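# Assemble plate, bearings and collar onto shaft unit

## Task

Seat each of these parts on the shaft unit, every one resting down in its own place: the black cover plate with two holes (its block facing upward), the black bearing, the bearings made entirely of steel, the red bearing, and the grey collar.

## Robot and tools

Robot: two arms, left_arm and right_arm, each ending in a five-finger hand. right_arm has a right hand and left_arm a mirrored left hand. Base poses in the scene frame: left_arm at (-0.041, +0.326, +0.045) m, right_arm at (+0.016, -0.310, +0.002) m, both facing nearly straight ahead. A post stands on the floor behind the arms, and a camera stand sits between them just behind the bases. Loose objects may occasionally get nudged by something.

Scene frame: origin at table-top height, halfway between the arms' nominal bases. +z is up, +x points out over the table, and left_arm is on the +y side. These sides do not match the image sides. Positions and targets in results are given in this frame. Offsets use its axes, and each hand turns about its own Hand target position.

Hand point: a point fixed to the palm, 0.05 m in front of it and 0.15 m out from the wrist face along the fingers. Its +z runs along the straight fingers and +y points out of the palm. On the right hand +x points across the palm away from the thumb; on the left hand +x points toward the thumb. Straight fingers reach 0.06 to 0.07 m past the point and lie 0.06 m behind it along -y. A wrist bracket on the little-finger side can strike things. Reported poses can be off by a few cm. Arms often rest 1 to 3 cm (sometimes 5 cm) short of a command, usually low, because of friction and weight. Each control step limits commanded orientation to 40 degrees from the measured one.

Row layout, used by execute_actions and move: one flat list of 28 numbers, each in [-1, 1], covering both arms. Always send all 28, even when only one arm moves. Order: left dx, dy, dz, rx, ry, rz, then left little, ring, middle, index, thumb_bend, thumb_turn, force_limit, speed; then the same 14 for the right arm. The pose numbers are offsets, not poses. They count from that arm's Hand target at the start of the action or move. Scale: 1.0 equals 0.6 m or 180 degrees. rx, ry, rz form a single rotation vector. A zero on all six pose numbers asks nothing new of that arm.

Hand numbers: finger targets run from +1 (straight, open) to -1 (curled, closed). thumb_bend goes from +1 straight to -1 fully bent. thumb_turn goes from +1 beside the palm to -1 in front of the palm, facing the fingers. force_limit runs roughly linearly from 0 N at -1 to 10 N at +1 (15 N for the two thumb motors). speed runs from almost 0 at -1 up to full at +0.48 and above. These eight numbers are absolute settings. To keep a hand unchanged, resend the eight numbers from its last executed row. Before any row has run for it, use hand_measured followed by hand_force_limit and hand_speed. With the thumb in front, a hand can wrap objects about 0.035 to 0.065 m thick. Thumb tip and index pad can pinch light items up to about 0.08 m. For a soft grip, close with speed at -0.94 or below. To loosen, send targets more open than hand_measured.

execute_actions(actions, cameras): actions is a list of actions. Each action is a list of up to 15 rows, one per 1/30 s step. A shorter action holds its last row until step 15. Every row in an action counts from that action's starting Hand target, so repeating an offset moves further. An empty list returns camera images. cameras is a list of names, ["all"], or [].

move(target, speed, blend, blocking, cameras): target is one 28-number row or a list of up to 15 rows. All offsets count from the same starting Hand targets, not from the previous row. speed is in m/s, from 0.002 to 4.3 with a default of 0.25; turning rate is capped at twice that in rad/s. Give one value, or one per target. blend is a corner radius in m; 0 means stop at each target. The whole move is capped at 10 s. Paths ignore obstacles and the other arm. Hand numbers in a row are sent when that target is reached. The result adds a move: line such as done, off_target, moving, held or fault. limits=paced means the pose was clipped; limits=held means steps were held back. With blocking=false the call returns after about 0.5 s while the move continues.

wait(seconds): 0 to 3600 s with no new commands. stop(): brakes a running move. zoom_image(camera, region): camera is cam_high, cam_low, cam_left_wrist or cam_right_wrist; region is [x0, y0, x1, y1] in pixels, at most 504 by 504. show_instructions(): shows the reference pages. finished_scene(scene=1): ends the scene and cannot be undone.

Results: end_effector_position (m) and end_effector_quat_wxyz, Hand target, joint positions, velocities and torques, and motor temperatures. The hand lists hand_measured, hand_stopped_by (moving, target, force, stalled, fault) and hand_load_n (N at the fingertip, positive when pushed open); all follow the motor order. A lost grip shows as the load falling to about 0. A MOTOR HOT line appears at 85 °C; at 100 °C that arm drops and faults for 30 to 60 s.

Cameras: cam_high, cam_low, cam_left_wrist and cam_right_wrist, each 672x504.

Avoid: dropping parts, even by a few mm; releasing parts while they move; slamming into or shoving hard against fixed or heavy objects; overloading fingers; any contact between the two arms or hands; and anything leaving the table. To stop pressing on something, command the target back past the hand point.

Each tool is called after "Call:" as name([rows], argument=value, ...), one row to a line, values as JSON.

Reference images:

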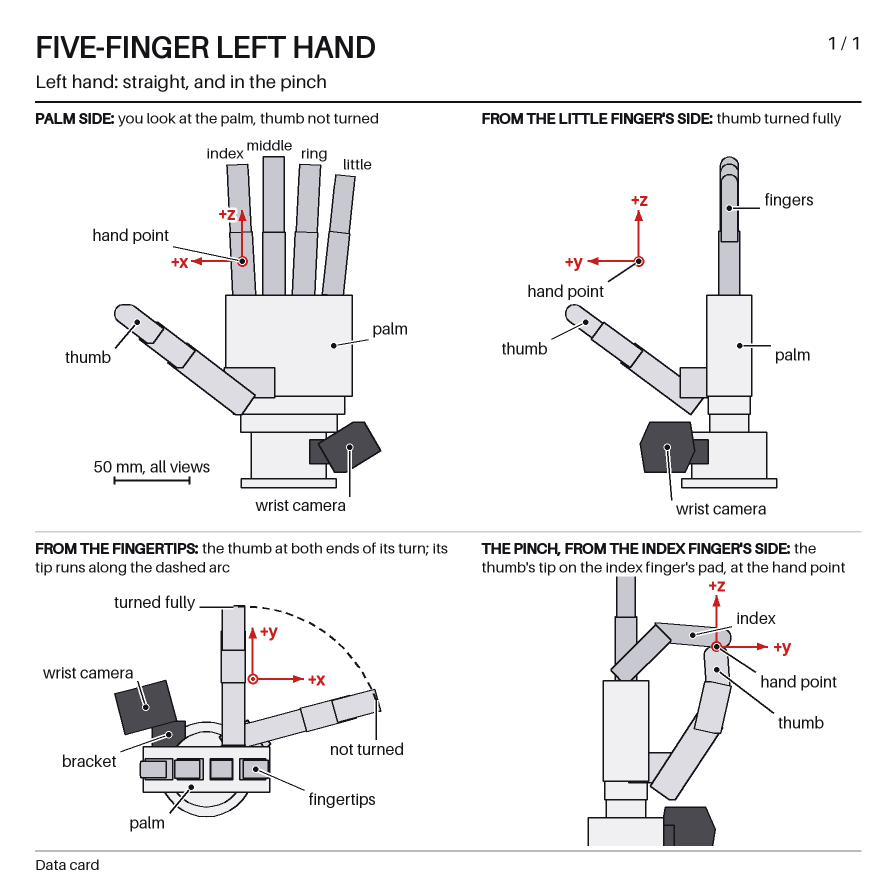

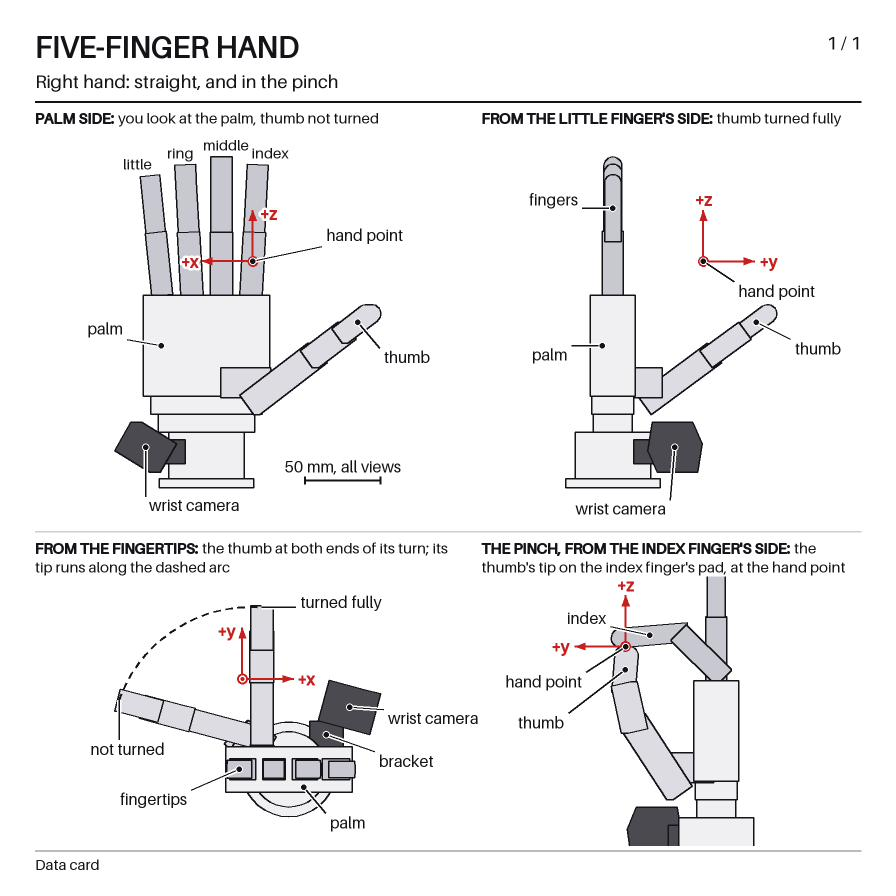

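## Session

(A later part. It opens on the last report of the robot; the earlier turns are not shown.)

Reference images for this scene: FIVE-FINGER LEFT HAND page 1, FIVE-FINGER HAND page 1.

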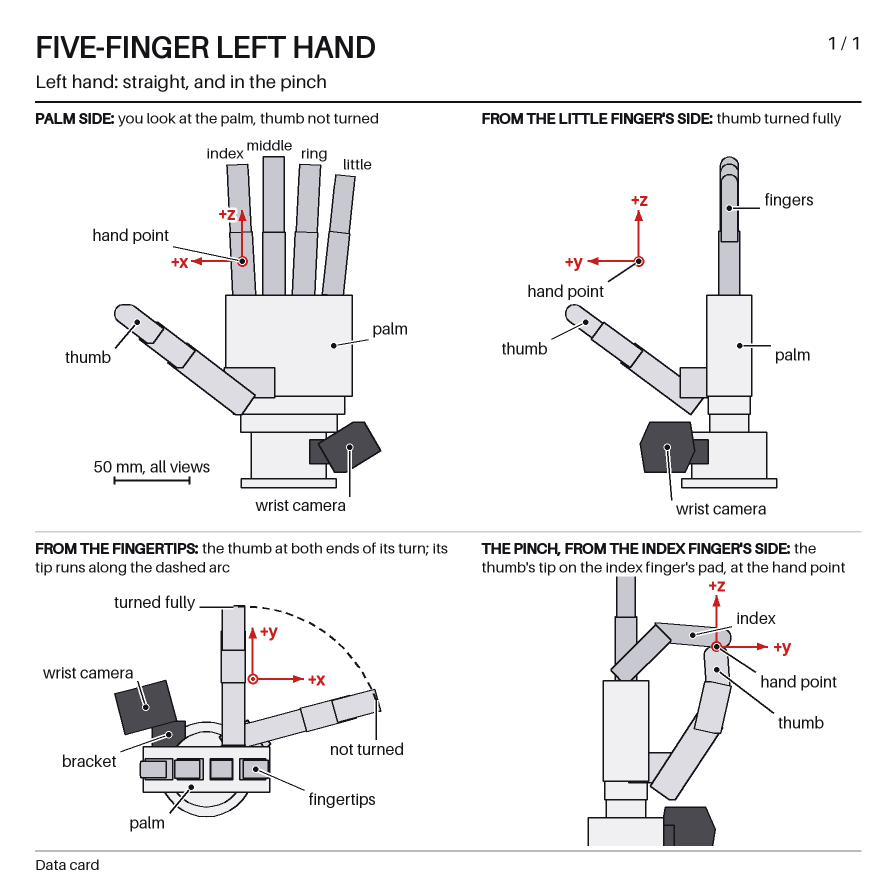

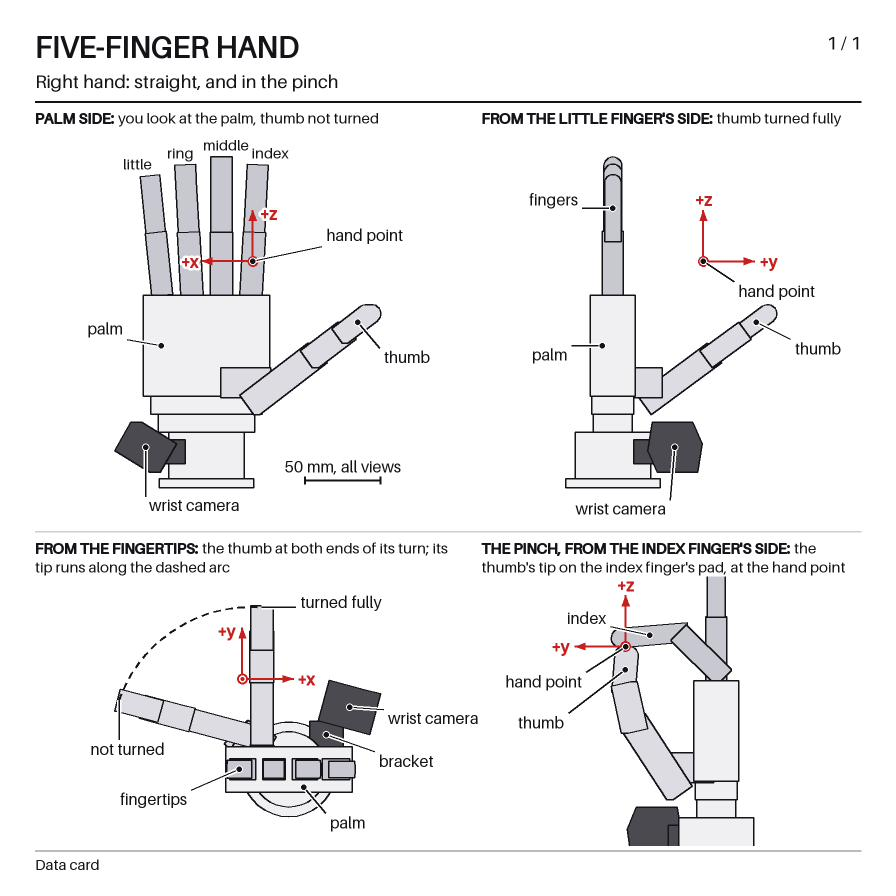

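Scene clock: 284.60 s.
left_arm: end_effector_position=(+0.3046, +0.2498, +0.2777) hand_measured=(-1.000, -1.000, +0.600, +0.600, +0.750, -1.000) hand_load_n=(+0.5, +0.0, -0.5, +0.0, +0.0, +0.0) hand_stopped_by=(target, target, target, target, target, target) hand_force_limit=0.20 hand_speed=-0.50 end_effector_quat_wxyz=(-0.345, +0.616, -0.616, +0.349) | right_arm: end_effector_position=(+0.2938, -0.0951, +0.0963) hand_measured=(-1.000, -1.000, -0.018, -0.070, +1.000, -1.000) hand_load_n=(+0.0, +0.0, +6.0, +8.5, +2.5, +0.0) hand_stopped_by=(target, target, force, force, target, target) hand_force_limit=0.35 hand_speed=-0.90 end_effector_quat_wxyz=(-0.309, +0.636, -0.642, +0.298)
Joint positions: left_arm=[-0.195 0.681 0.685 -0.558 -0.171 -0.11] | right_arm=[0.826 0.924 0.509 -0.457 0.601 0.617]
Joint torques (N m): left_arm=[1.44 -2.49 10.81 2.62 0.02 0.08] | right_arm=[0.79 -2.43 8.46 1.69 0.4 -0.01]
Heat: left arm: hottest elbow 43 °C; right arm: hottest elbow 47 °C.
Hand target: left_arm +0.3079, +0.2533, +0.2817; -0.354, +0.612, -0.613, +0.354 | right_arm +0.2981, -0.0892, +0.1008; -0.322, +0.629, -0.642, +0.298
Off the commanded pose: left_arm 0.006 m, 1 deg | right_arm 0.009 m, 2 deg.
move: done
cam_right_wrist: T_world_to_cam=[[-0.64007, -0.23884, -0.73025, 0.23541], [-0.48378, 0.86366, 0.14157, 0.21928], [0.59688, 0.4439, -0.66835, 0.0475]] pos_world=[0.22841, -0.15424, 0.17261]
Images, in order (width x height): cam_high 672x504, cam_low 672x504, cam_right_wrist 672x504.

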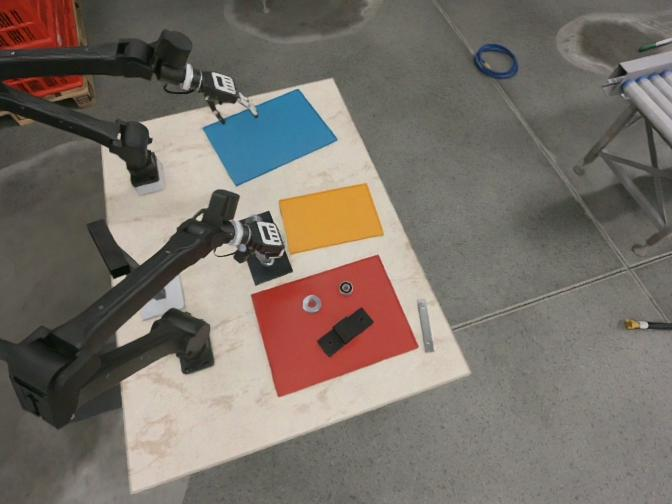

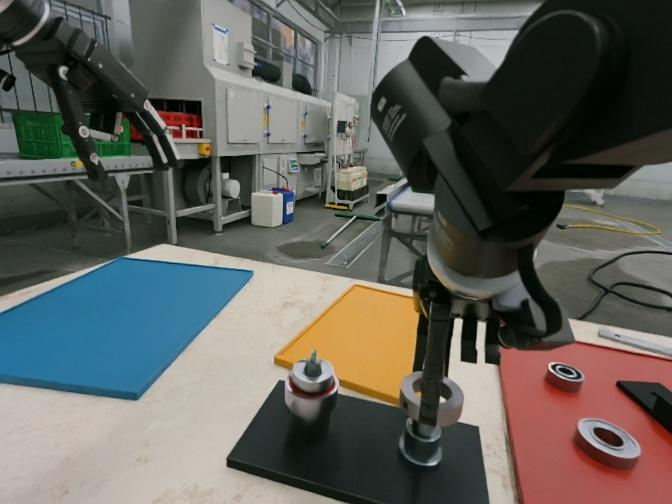

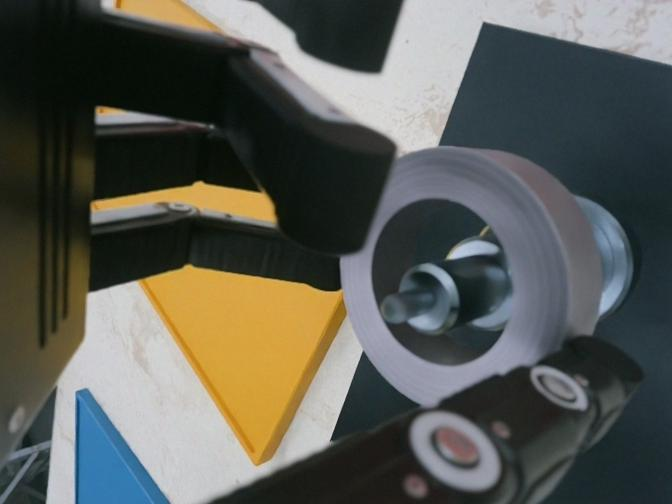

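Call:
move(target=[0,0,0,0,0,0,-1,-1,0.6,0.6,0.75,-1,0.2,-0.5,-0.0025,0.009,-0.032,0,0,0,-1,-1,-0.1,-0.14,1,-1,0.35,-0.9], speed=0.05, cameras=["cam_low","cam_right_wrist","cam_high"])

Call:
zoom_image(camera="cam_low", region=[360, 300, 540, 480])

Call:
zoom_image(camera="cam_right_wrist", region=[320, 100, 672, 440])

Scene clock: 287.70 s.
left_arm: end_effector_position=(+0.3046, +0.2498, +0.2777) hand_measured=(-1.000, -1.000, +0.600, +0.600, +0.750, -1.000) hand_load_n=(+0.0, +0.0, +0.0, +0.0, +0.0, +0.0) hand_stopped_by=(target, target, target, target, target, target) hand_force_limit=0.20 hand_speed=-0.50 end_effector_quat_wxyz=(-0.345, +0.616, -0.616, +0.349) | right_arm: end_effector_position=(+0.2925, -0.0909, +0.0767) hand_measured=(-1.000, -1.000, -0.018, -0.070, +1.000, -1.000) hand_load_n=(+0.0, +0.0, +6.0, +8.5, +2.5, +0.0) hand_stopped_by=(target, target, force, force, target, target) hand_force_limit=0.35 hand_speed=-0.90 end_effector_quat_wxyz=(-0.307, +0.638, -0.640, +0.299)
Joint positions: left_arm=[-0.195 0.681 0.685 -0.558 -0.171 -0.11] | right_arm=[0.843 0.972 0.479 -0.39 0.613 0.626]
Joint torques (N m): left_arm=[0.91 -2.32 10.82 2.73 0.04 0.03] | right_arm=[0.97 -2.84 8.21 1.62 0.41 0.05]
Heat: left arm: hottest elbow 43 °C; right arm: hottest elbow 47 °C.
Hand target: left_arm +0.3079, +0.2533, +0.2817; -0.354, +0.612, -0.613, +0.354 | right_arm +0.2966, -0.0838, +0.0816; -0.321, +0.629, -0.642, +0.298
Off the commanded pose: left_arm 0.006 m, 1 deg | right_arm 0.010 m, 2 deg.
move: done
cam_right_wrist: T_world_to_cam=[[-0.63957, -0.24572, -0.72841, 0.22033], [-0.4865, 0.86303, 0.13603, 0.21895], [0.59521, 0.44136, -0.67151, 0.0338]] pos_world=[0.22731, -0.14974, 0.15341]
Images, in order (width x height): cam_high 672x504, cam_low 672x504, cam_right_wrist 672x504.

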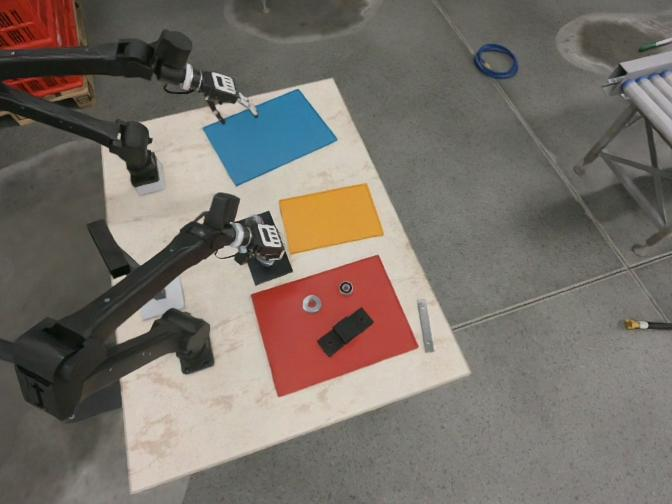

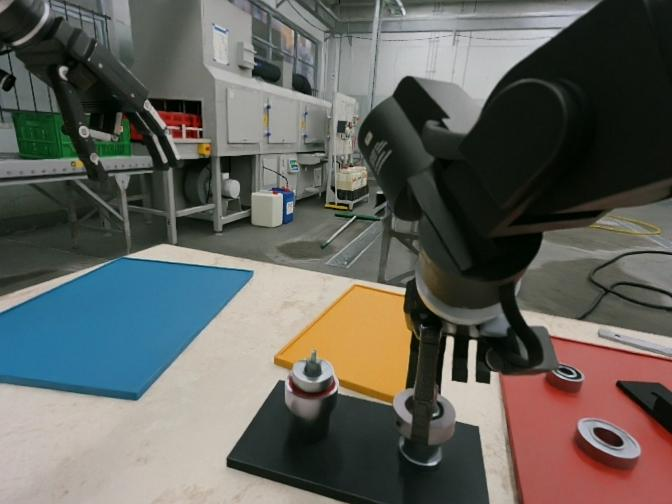

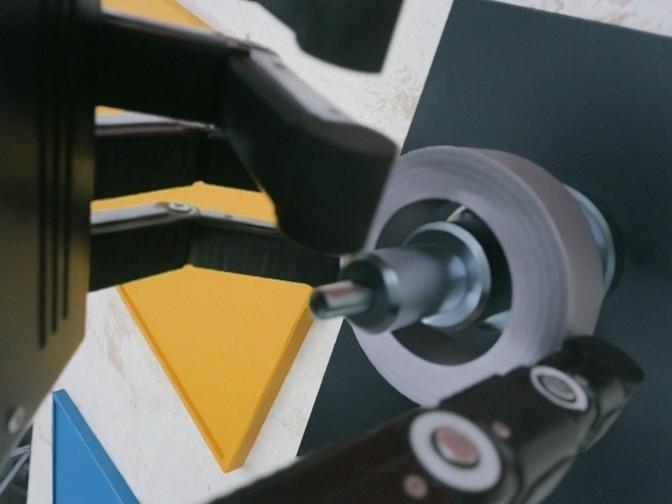

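Scaled by 2.800.

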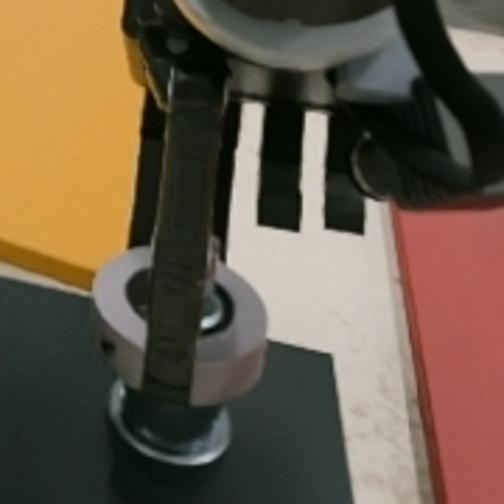

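Scaled by 1.432.

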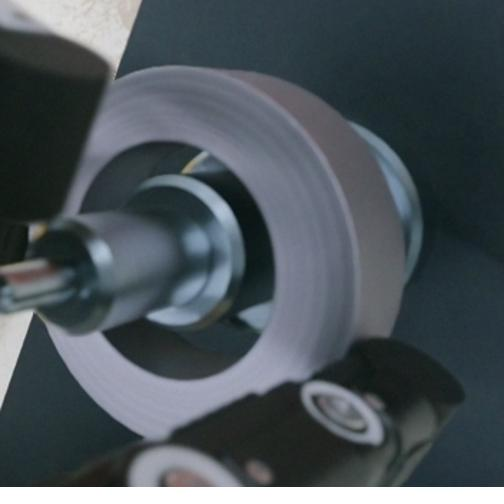

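Call:
move(target=[0,0,0,0,0,0,-1,-1,0.6,0.6,0.75,-1,0.2,-0.5,-0.001,-0.004,-0.013,0,0,0,-1,-1,-0.1,-0.14,1,-1,0.35,-0.9], speed=0.05, cameras=["cam_low","cam_right_wrist","cam_high"])

Call:
zoom_image(camera="cam_low", region=[360, 300, 540, 480])

Call:
zoom_image(camera="cam_right_wrist", region=[320, 100, 672, 440])

Scene clock: 289.27 s.
left_arm: end_effector_position=(+0.3046, +0.2498, +0.2777) hand_measured=(-1.000, -1.000, +0.600, +0.600, +0.750, -1.000) hand_load_n=(+0.0, +0.0, +0.0, -0.5, +0.0, +0.0) hand_stopped_by=(target, target, target, target, target, target) hand_force_limit=0.20 hand_speed=-0.50 end_effector_quat_wxyz=(-0.345, +0.616, -0.616, +0.349) | right_arm: end_effector_position=(+0.2912, -0.0924, +0.0688) hand_measured=(-1.000, -1.000, -0.018, -0.070, +1.000, -1.000) hand_load_n=(+0.0, +0.0, +6.0, +8.5, +2.5, +0.0) hand_stopped_by=(target, target, force, force, target, target) hand_force_limit=0.35 hand_speed=-0.90 end_effector_quat_wxyz=(-0.308, +0.637, -0.640, +0.299)
Joint positions: left_arm=[-0.195 0.681 0.685 -0.558 -0.171 -0.11] | right_arm=[0.843 0.981 0.459 -0.36 0.613 0.626]
Joint torques (N m): left_arm=[0.26 -2.43 10.78 2.66 0.05 0.06] | right_arm=[0.56 -2.84 8.13 1.65 0.31 0.02]
Heat: left arm: hottest elbow 43 °C; right arm: hottest elbow 46 °C.
Hand target: left_arm +0.3079, +0.2533, +0.2817; -0.354, +0.612, -0.613, +0.354 | right_arm +0.2959, -0.0863, +0.0736; -0.321, +0.630, -0.642, +0.298
Off the commanded pose: left_arm 0.006 m, 1 deg | right_arm 0.009 m, 2 deg.
move: done
cam_right_wrist: T_world_to_cam=[[-0.63884, -0.24485, -0.72934, 0.21332], [-0.48662, 0.86287, 0.13655, 0.22066], [0.59589, 0.44215, -0.67039, 0.02978]] pos_world=[0.22591, -0.15134, 0.14541]
Images, in order (width x height): cam_high 672x504, cam_low 672x504, cam_right_wrist 672x504.

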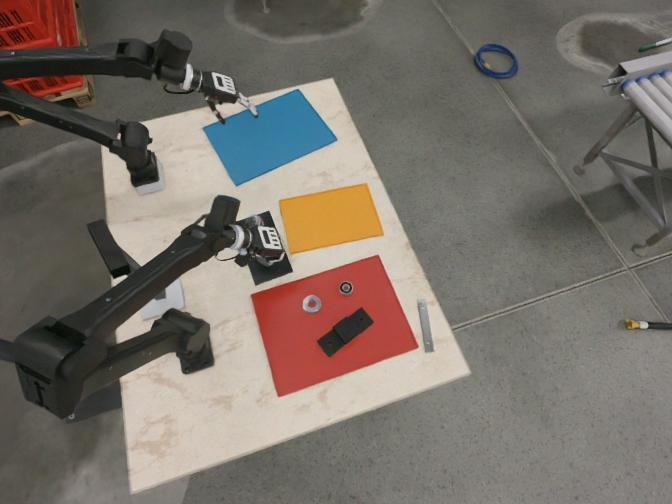

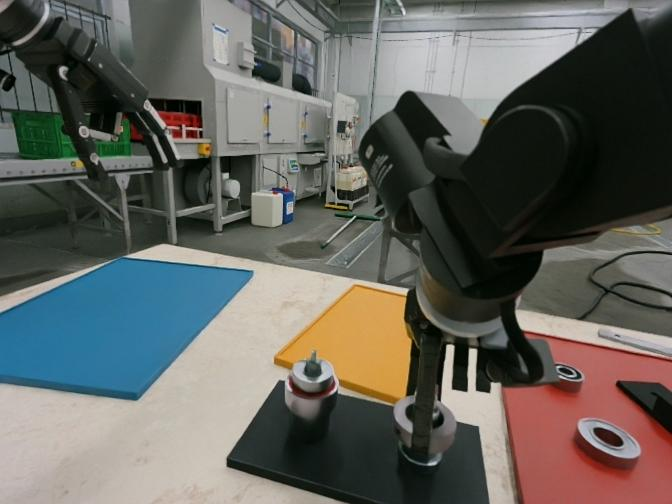

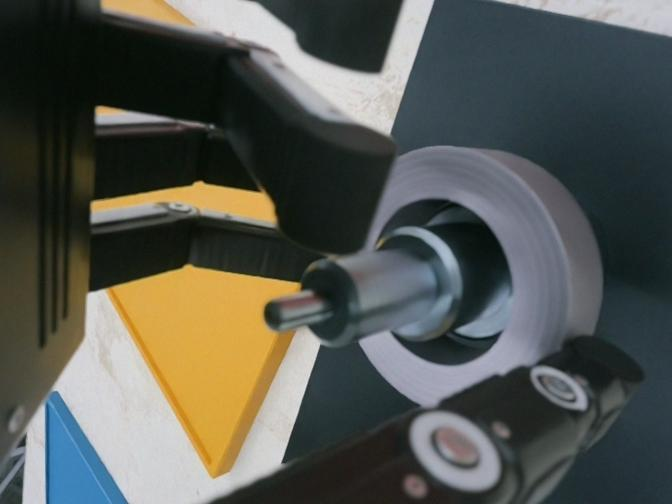

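Scaled by 2.800.

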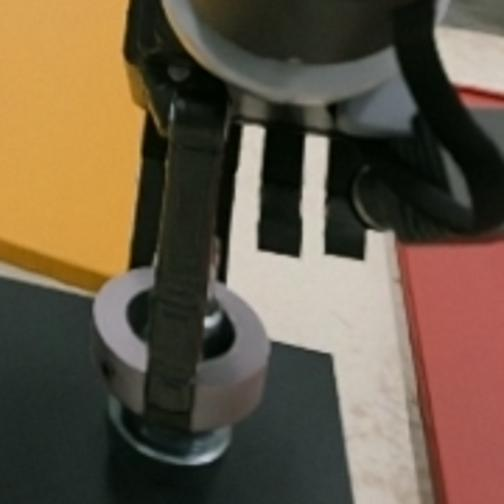

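Scaled by 1.432.

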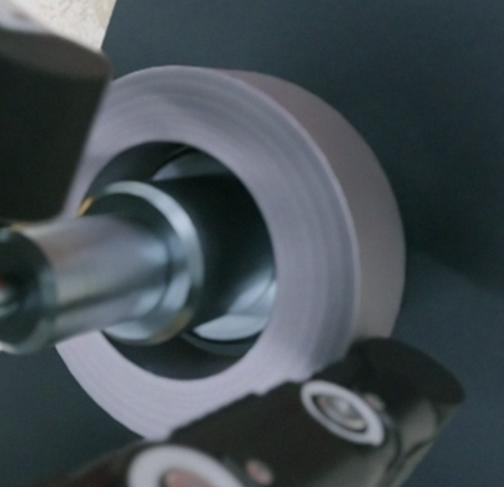

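Call:
move(target=[0,0,0,0,0,0,-1,-1,0.6,0.6,0.75,-1,0.2,-0.5,0.001,0,-0.013,0,0,0,-1,-1,-0.1,-0.14,1,-1,0.35,-0.9], speed=0.05, cameras=["cam_low","cam_right_wrist"])

Call:
zoom_image(camera="cam_low", region=[360, 300, 540, 480])

Call:
zoom_image(camera="cam_right_wrist", region=[320, 100, 672, 440])

Scene clock: 290.50 s.
left_arm: end_effector_position=(+0.3046, +0.2498, +0.2777) hand_measured=(-1.000, -1.000, +0.600, +0.600, +0.750, -1.000) hand_load_n=(+0.5, +0.0, +0.0, -0.5, +0.0, +0.0) hand_stopped_by=(target, target, target, target, target, target) hand_force_limit=0.20 hand_speed=-0.50 end_effector_quat_wxyz=(-0.345, +0.616, -0.616, +0.349) | right_arm: end_effector_position=(+0.2916, -0.0920, +0.0612) hand_measured=(-1.000, -1.000, -0.018, -0.070, +1.000, -1.000) hand_load_n=(+0.0, +0.0, +6.0, +8.0, +2.5, +0.0) hand_stopped_by=(target, target, force, force, target, target) hand_force_limit=0.35 hand_speed=-0.90 end_effector_quat_wxyz=(-0.308, +0.637, -0.640, +0.299)
Joint positions: left_arm=[-0.195 0.681 0.685 -0.558 -0.171 -0.11] | right_arm=[0.843 1 0.446 -0.327 0.613 0.626]
Joint torques (N m): left_arm=[0.56 -2.43 10.77 2.51 0.05 0.09] | right_arm=[0.32 -2.9 7.97 1.69 0.27 0.01]
Heat: left arm: hottest elbow 43 °C; right arm: hottest elbow 46 °C.
Hand target: left_arm +0.3079, +0.2533, +0.2817; -0.354, +0.612, -0.613, +0.354 | right_arm +0.2965, -0.0863, +0.0659; -0.321, +0.630, -0.642, +0.298
Off the commanded pose: left_arm 0.006 m, 1 deg | right_arm 0.009 m, 2 deg.
move: done
cam_right_wrist: T_world_to_cam=[[-0.63851, -0.24444, -0.72976, 0.2081], [-0.48669, 0.86279, 0.13683, 0.22153], [0.59618, 0.44254, -0.66987, 0.02412]] pos_world=[0.22631, -0.15094, 0.13771]

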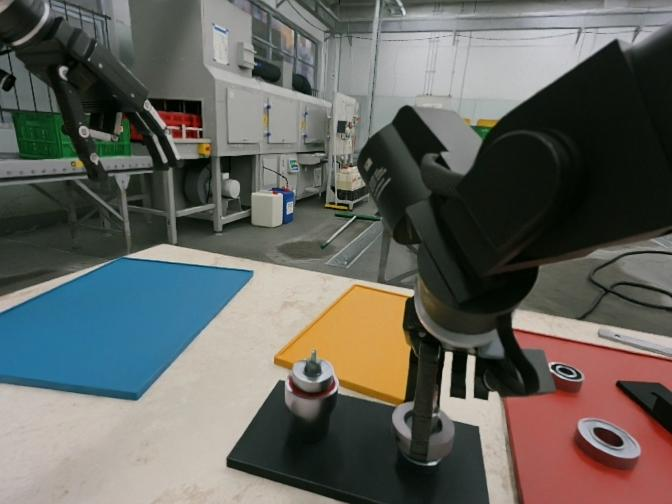

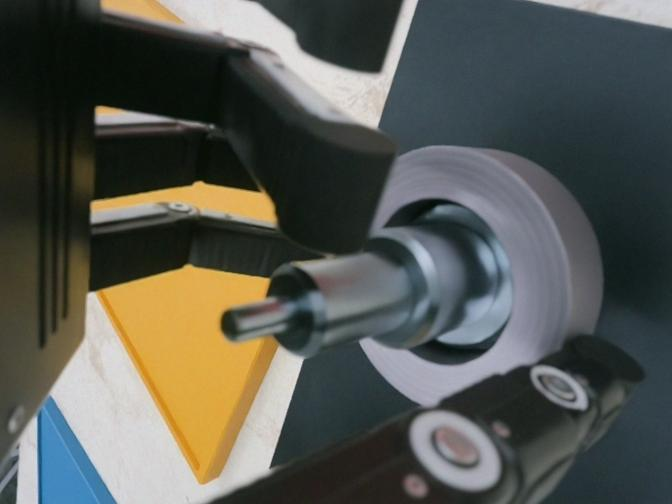

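Scaled by 2.800.

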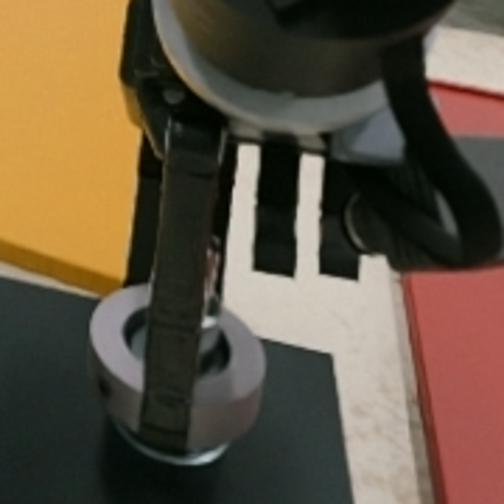

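Scaled by 1.432.

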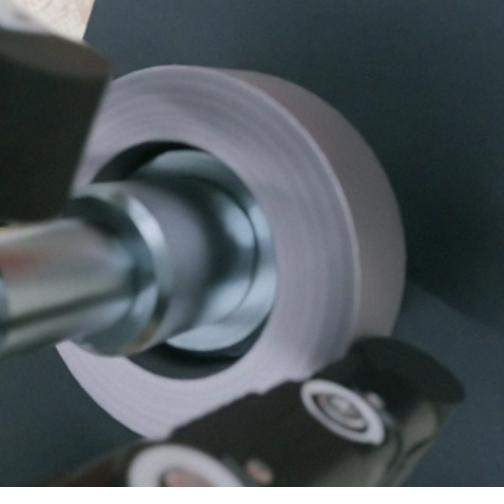

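Call:
move(target=[0,0,0,0,0,0,-1,-1,0.6,0.6,0.75,-1,0.2,-0.5,0.000,-0.0015,-0.018,0,0,0,-1,-1,-0.1,-0.14,1,-1,0.35,-0.9], speed=0.05, cameras=["cam_low","cam_right_wrist"])

Call:
zoom_image(camera="cam_low", region=[360, 300, 540, 480])

Call:
zoom_image(camera="cam_right_wrist", region=[320, 100, 672, 440])

Scene clock: 291.80 s.
left_arm: end_effector_position=(+0.3046, +0.2498, +0.2777) hand_measured=(-1.000, -1.000, +0.600, +0.600, +0.750, -1.000) hand_load_n=(+0.0, +0.0, +0.0, +0.0, +0.0, +0.0) hand_stopped_by=(target, target, target, target, target, target) hand_force_limit=0.20 hand_speed=-0.50 end_effector_quat_wxyz=(-0.345, +0.616, -0.616, +0.349) | right_arm: end_effector_position=(+0.2914, -0.0922, +0.0508) hand_measured=(-1.000, -1.000, -0.018, -0.070, +1.000, -1.000) hand_load_n=(+0.0, +0.0, +6.0, +8.5, +2.5, +0.0) hand_stopped_by=(target, target, force, force, target, target) hand_force_limit=0.35 hand_speed=-0.90 end_effector_quat_wxyz=(-0.309, +0.637, -0.640, +0.299)
Joint positions: left_arm=[-0.195 0.681 0.685 -0.558 -0.171 -0.11] | right_arm=[0.843 1.023 0.426 -0.281 0.613 0.626]
Joint torques (N m): left_arm=[0.97 -2.2 10.84 2.77 0.05 0.05] | right_arm=[0.09 -3.02 7.76 1.68 0.21 -0.02]
Heat: left arm: hottest elbow 43 °C; right arm: hottest elbow 46 °C.
Hand target: left_arm +0.3079, +0.2533, +0.2817; -0.354, +0.612, -0.613, +0.354 | right_arm +0.2966, -0.0871, +0.0552; -0.321, +0.629, -0.642, +0.298
Off the commanded pose: left_arm 0.006 m, 1 deg | right_arm 0.008 m, 2 deg.
move: done
cam_right_wrist: T_world_to_cam=[[-0.63757, -0.2434, -0.73093, 0.20019], [-0.48683, 0.86263, 0.13739, 0.22303], [0.59708, 0.44343, -0.66848, 0.01709]] pos_world=[0.22601, -0.15124, 0.12711]

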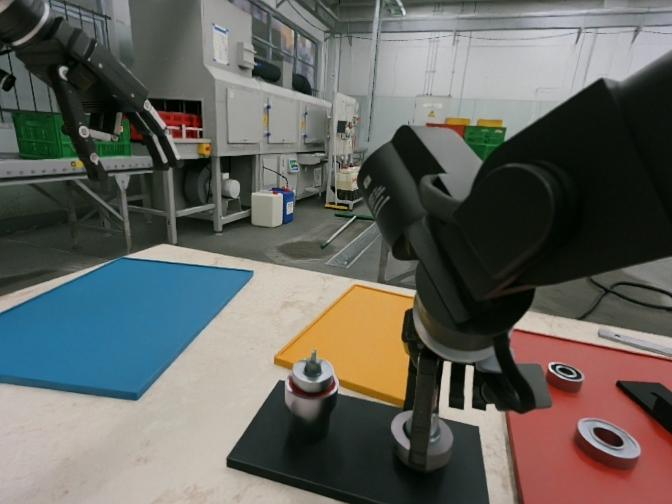

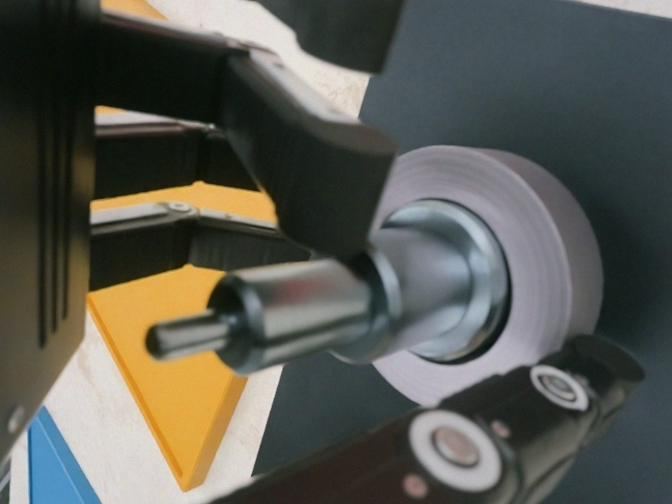

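Scaled by 2.800.

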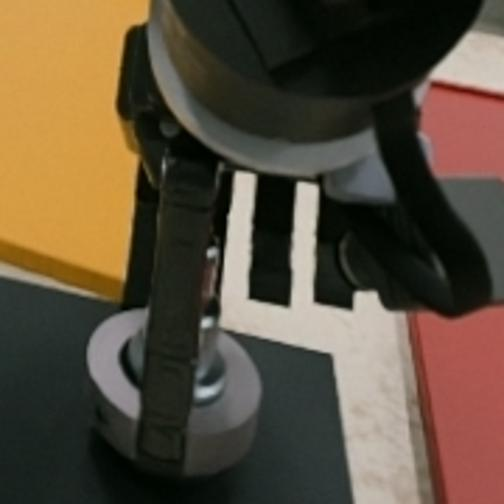

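Scaled by 1.432.

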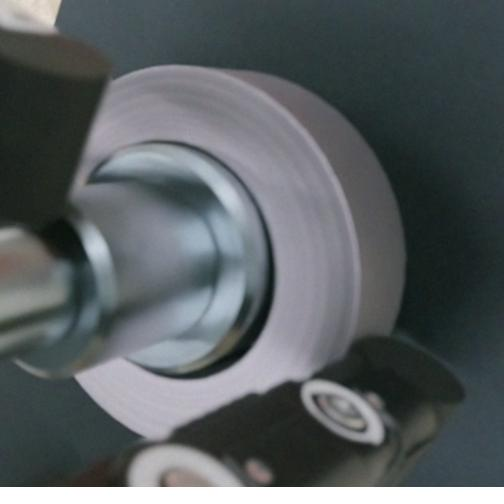

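Call:
move(target=[0,0,0,0,0,0,-1,-1,0.6,0.6,0.75,-1,0.2,-0.5,0.000,-0.001,-0.018,0,0,0,-1,-1,-0.1,-0.14,1,-1,0.35,-0.9], speed=0.04, cameras=["cam_low","cam_right_wrist"])

Call:
zoom_image(camera="cam_low", region=[360, 320, 540, 500])

Call:
zoom_image(camera="cam_right_wrist", region=[320, 100, 672, 440])

Scene clock: 292.80 s.
left_arm: end_effector_position=(+0.3046, +0.2498, +0.2777) hand_measured=(-1.000, -1.000, +0.600, +0.600, +0.750, -1.000) hand_load_n=(+0.0, +0.0, +0.0, +0.0, +0.0, +0.0) hand_stopped_by=(target, target, target, target, target, target) hand_force_limit=0.20 hand_speed=-0.50 end_effector_quat_wxyz=(-0.345, +0.616, -0.616, +0.349) | right_arm: end_effector_position=(+0.2924, -0.0919, +0.0483) hand_measured=(-1.000, -1.000, -0.018, -0.070, +1.000, -1.000) hand_load_n=(+0.0, +0.5, +5.5, +3.5, +3.5, -2.0) hand_stopped_by=(target, target, force, force, target, target) hand_force_limit=0.35 hand_speed=-0.90 end_effector_quat_wxyz=(-0.314, +0.636, -0.637, +0.301)
Joint positions: left_arm=[-0.195 0.681 0.685 -0.558 -0.171 -0.11] | right_arm=[0.843 1.028 0.414 -0.251 0.614 0.617]
Joint torques (N m): left_arm=[0.73 -1.9 10.95 2.54 0.05 0.03] | right_arm=[0.09 -1.44 7.06 2.26 0.11 0.06]
Heat: left arm: hottest elbow 43 °C; right arm: hottest elbow 46 °C.
Hand target: left_arm +0.3079, +0.2533, +0.2817; -0.354, +0.612, -0.613, +0.354 | right_arm +0.2965, -0.0878, +0.0442; -0.321, +0.629, -0.642, +0.298
Off the commanded pose: left_arm 0.006 m, 1 deg | right_arm 0.007 m, 1 deg.
move: done
cam_right_wrist: T_world_to_cam=[[-0.62889, -0.24412, -0.73817, 0.19672], [-0.49218, 0.85997, 0.13492, 0.22498], [0.60187, 0.44817, -0.66098, 0.01338]] pos_world=[0.22639, -0.15145, 0.1237]

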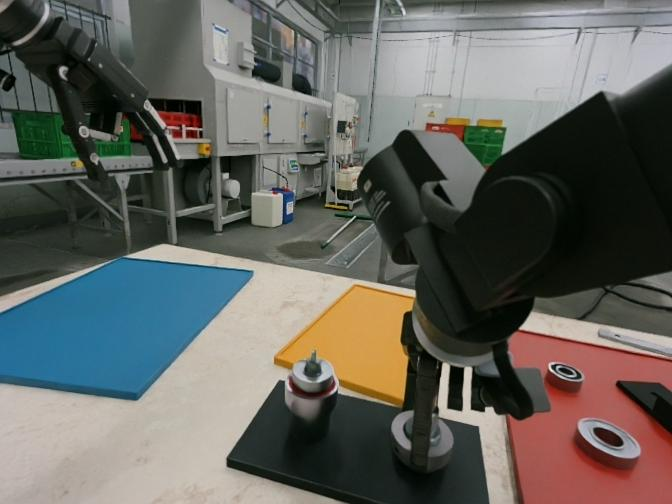

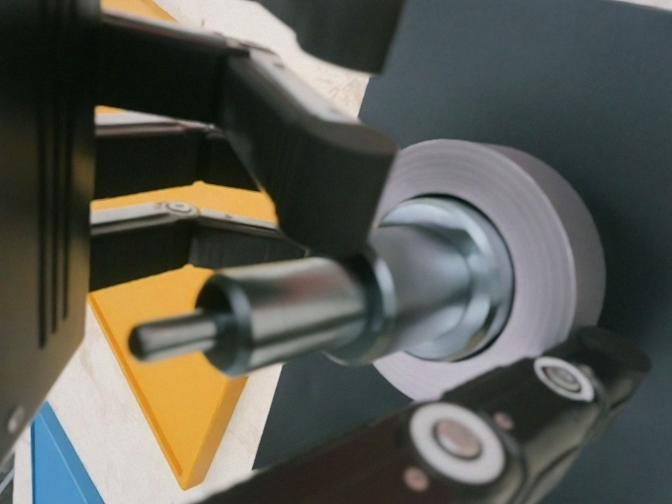

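Scaled by 2.800.

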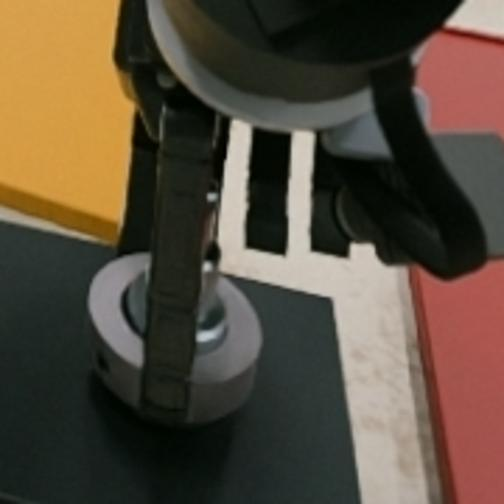

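Scaled by 1.432.

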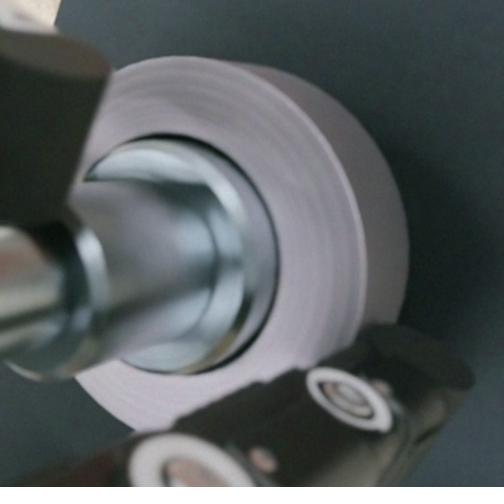

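Call:
move(target=[0,0,0,0,0,0,-1,-1,0.6,0.6,0.75,-1,0.2,-0.5,0.000,0,0.003,0,0,0,-1,-1,0.03,-0.02,1,-1,0.35,-0.9], speed=0.04, cameras=["cam_low","cam_right_wrist"])

Call:
zoom_image(camera="cam_low", region=[360, 320, 540, 500])

Call:
zoom_image(camera="cam_right_wrist", region=[320, 100, 672, 440])

Scene clock: 293.97 s.
left_arm: end_effector_position=(+0.3046, +0.2498, +0.2777) hand_measured=(-1.000, -1.000, +0.600, +0.600, +0.750, -1.000) hand_load_n=(+0.0, +0.0, +0.0, -0.5, +0.0, +0.0) hand_stopped_by=(target, target, target, target, target, target) hand_force_limit=0.20 hand_speed=-0.50 end_effector_quat_wxyz=(-0.345, +0.616, -0.616, +0.349) | right_arm: end_effector_position=(+0.2915, -0.0914, +0.0449) hand_measured=(-1.000, -1.000, +0.030, -0.020, +1.000, -1.000) hand_load_n=(+0.0, +0.0, +0.0, +0.0, +0.5, +0.0) hand_stopped_by=(target, target, target, target, target, target) hand_force_limit=0.35 hand_speed=-0.90 end_effector_quat_wxyz=(-0.312, +0.639, -0.637, +0.299)
Joint positions: left_arm=[-0.195 0.681 0.685 -0.558 -0.171 -0.11] | right_arm=[0.843 1.038 0.413 -0.246 0.609 0.617]
Joint torques (N m): left_arm=[0.38 -2.2 10.91 2.63 0.01 0.05] | right_arm=[0.09 -2.43 7.35 1.83 0.3 0.06]
Heat: left arm: hottest elbow 43 °C; right arm: hottest elbow 45 °C.
Hand target: left_arm +0.3079, +0.2533, +0.2817; -0.354, +0.612, -0.613, +0.354 | right_arm +0.2965, -0.0878, +0.0460; -0.321, +0.629, -0.642, +0.298
Off the commanded pose: left_arm 0.006 m, 1 deg | right_arm 0.006 m, 2 deg.
move: done
cam_right_wrist: T_world_to_cam=[[-0.63309, -0.24799, -0.73328, 0.19454], [-0.49415, 0.85863, 0.13625, 0.22503], [0.59583, 0.44861, -0.66614, 0.01354]] pos_world=[0.2263, -0.15105, 0.12101]

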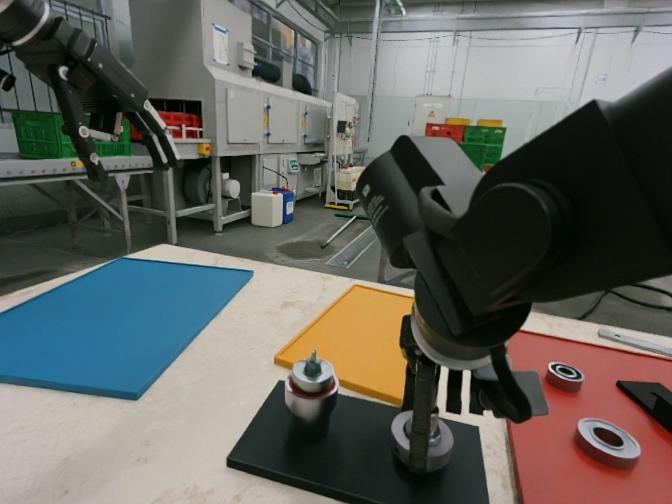

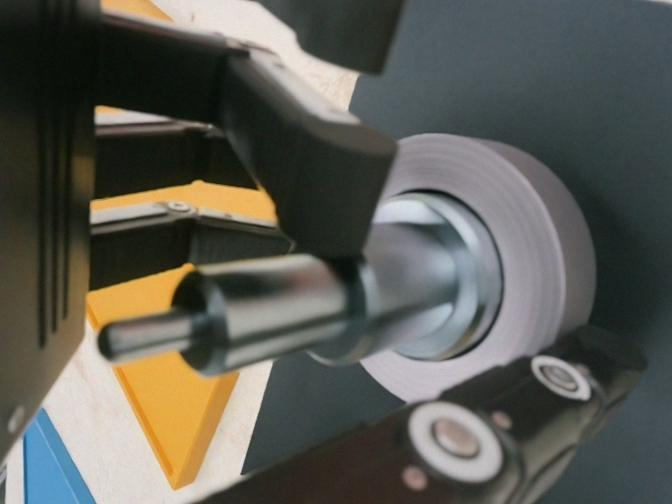

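Scaled by 2.800.

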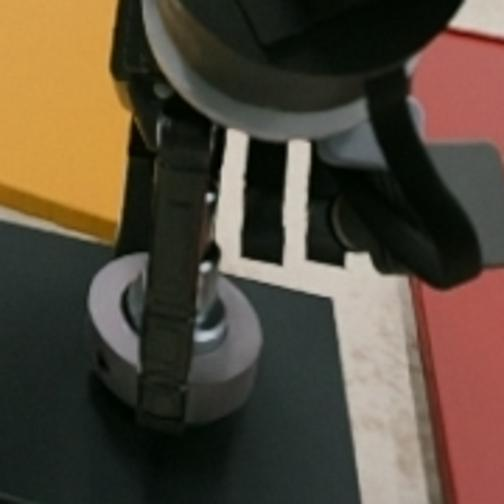

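Scaled by 1.432.

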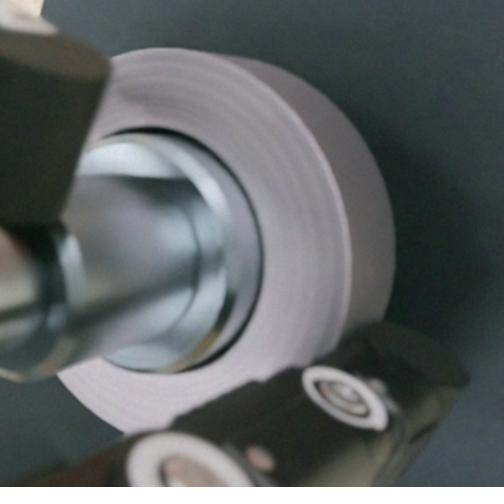

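Call:
move([
  [0,0,0,0,0,0,-1,-1,0.6,0.6,0.75,-1,0.2,-0.5,-0.006,0,0.01,0,0,0,-1,-1,0.45,0.45,1,-1,0.35,-0.6],
  [0,0,0,0,0,0,-1,-1,0.6,0.6,0.75,-1,0.2,-0.5,-0.01,0,0.06,0,0,0,-1,-1,0.45,0.45,1,-1,0.35,-0.6],
  [0,0,0,0,0,0,-1,-1,0.6,0.6,0.75,-1,0.2,-0.5,-0.01,-0.02,0.2,0,0,0,-1,-1,0.45,0.45,1,-1,0.35,-0.6],
], speed=[0.04,0.05,0.08], cameras=["cam_low","cam_right_wrist"])

Call:
zoom_image(camera="cam_low", region=[360, 320, 540, 500])

Scene clock: 298.03 s.
left_arm: end_effector_position=(+0.3046, +0.2498, +0.2777) hand_measured=(-1.000, -1.000, +0.600, +0.600, +0.750, -1.000) hand_load_n=(+0.0, +0.0, +0.0, +0.0, +0.0, +0.0) hand_stopped_by=(target, target, target, target, target, target) hand_force_limit=0.20 hand_speed=-0.50 end_effector_quat_wxyz=(-0.345, +0.616, -0.616, +0.349) | right_arm: end_effector_position=(+0.2801, -0.1084, +0.1373) hand_measured=(-1.000, -1.000, +0.450, +0.450, +1.000, -1.000) hand_load_n=(+0.0, +0.0, +0.0, +0.0, +0.0, +0.0) hand_stopped_by=(target, target, target, target, target, target) hand_force_limit=0.35 hand_speed=-0.60 end_effector_quat_wxyz=(-0.301, +0.639, -0.642, +0.298)
Joint positions: left_arm=[-0.195 0.681 0.685 -0.558 -0.171 -0.11] | right_arm=[0.832 0.814 0.578 -0.658 0.606 0.623]
Joint torques (N m): left_arm=[0.21 -2.2 10.89 2.63 0.04 0.06] | right_arm=[-0.26 -2.49 12.75 0.25 0.1 -0.12]
Heat: left arm: hottest elbow 43 °C; right arm: hottest elbow 45 °C.
Hand target: left_arm +0.3079, +0.2533, +0.2817; -0.354, +0.612, -0.613, +0.354 | right_arm +0.2905, -0.0998, +0.1661; -0.321, +0.630, -0.642, +0.298
Off the commanded pose: left_arm 0.006 m, 1 deg | right_arm 0.032 m, 3 deg.
move: off_target (right_arm)
cam_right_wrist: T_world_to_cam=[[-0.64846, -0.24747, -0.7199, 0.2534], [-0.48127, 0.86599, 0.13582, 0.21872], [0.58981, 0.43454, -0.68066, 0.09166]] pos_world=[0.21553, -0.16653, 0.21511]

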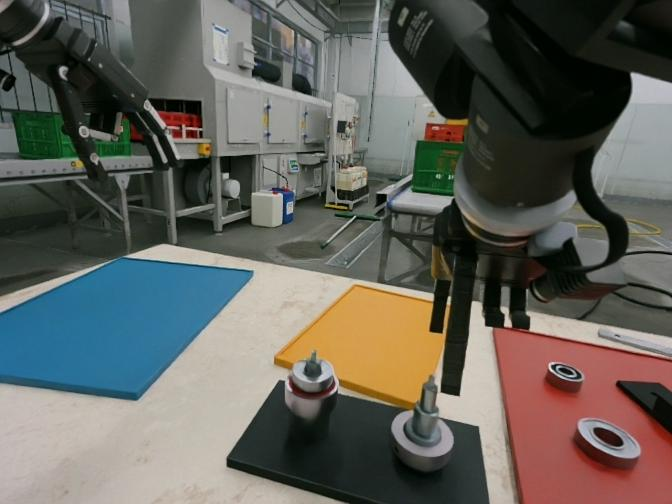

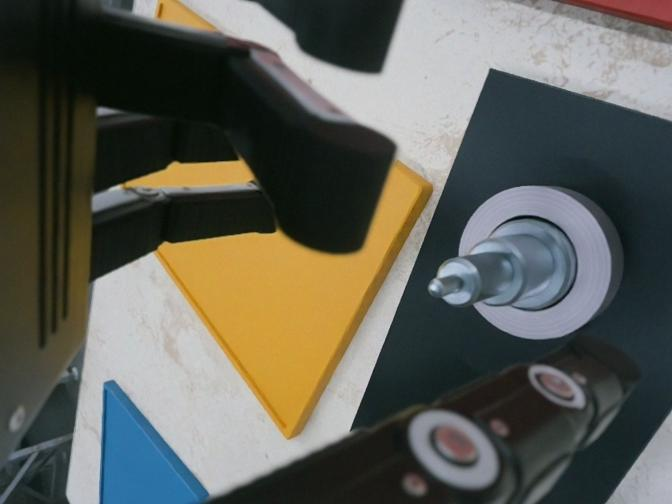

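Scaled by 2.800.

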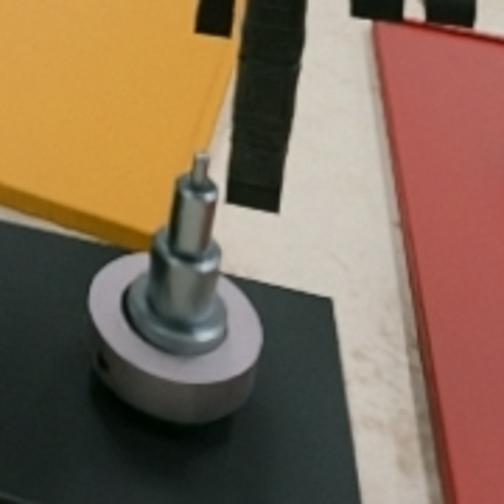

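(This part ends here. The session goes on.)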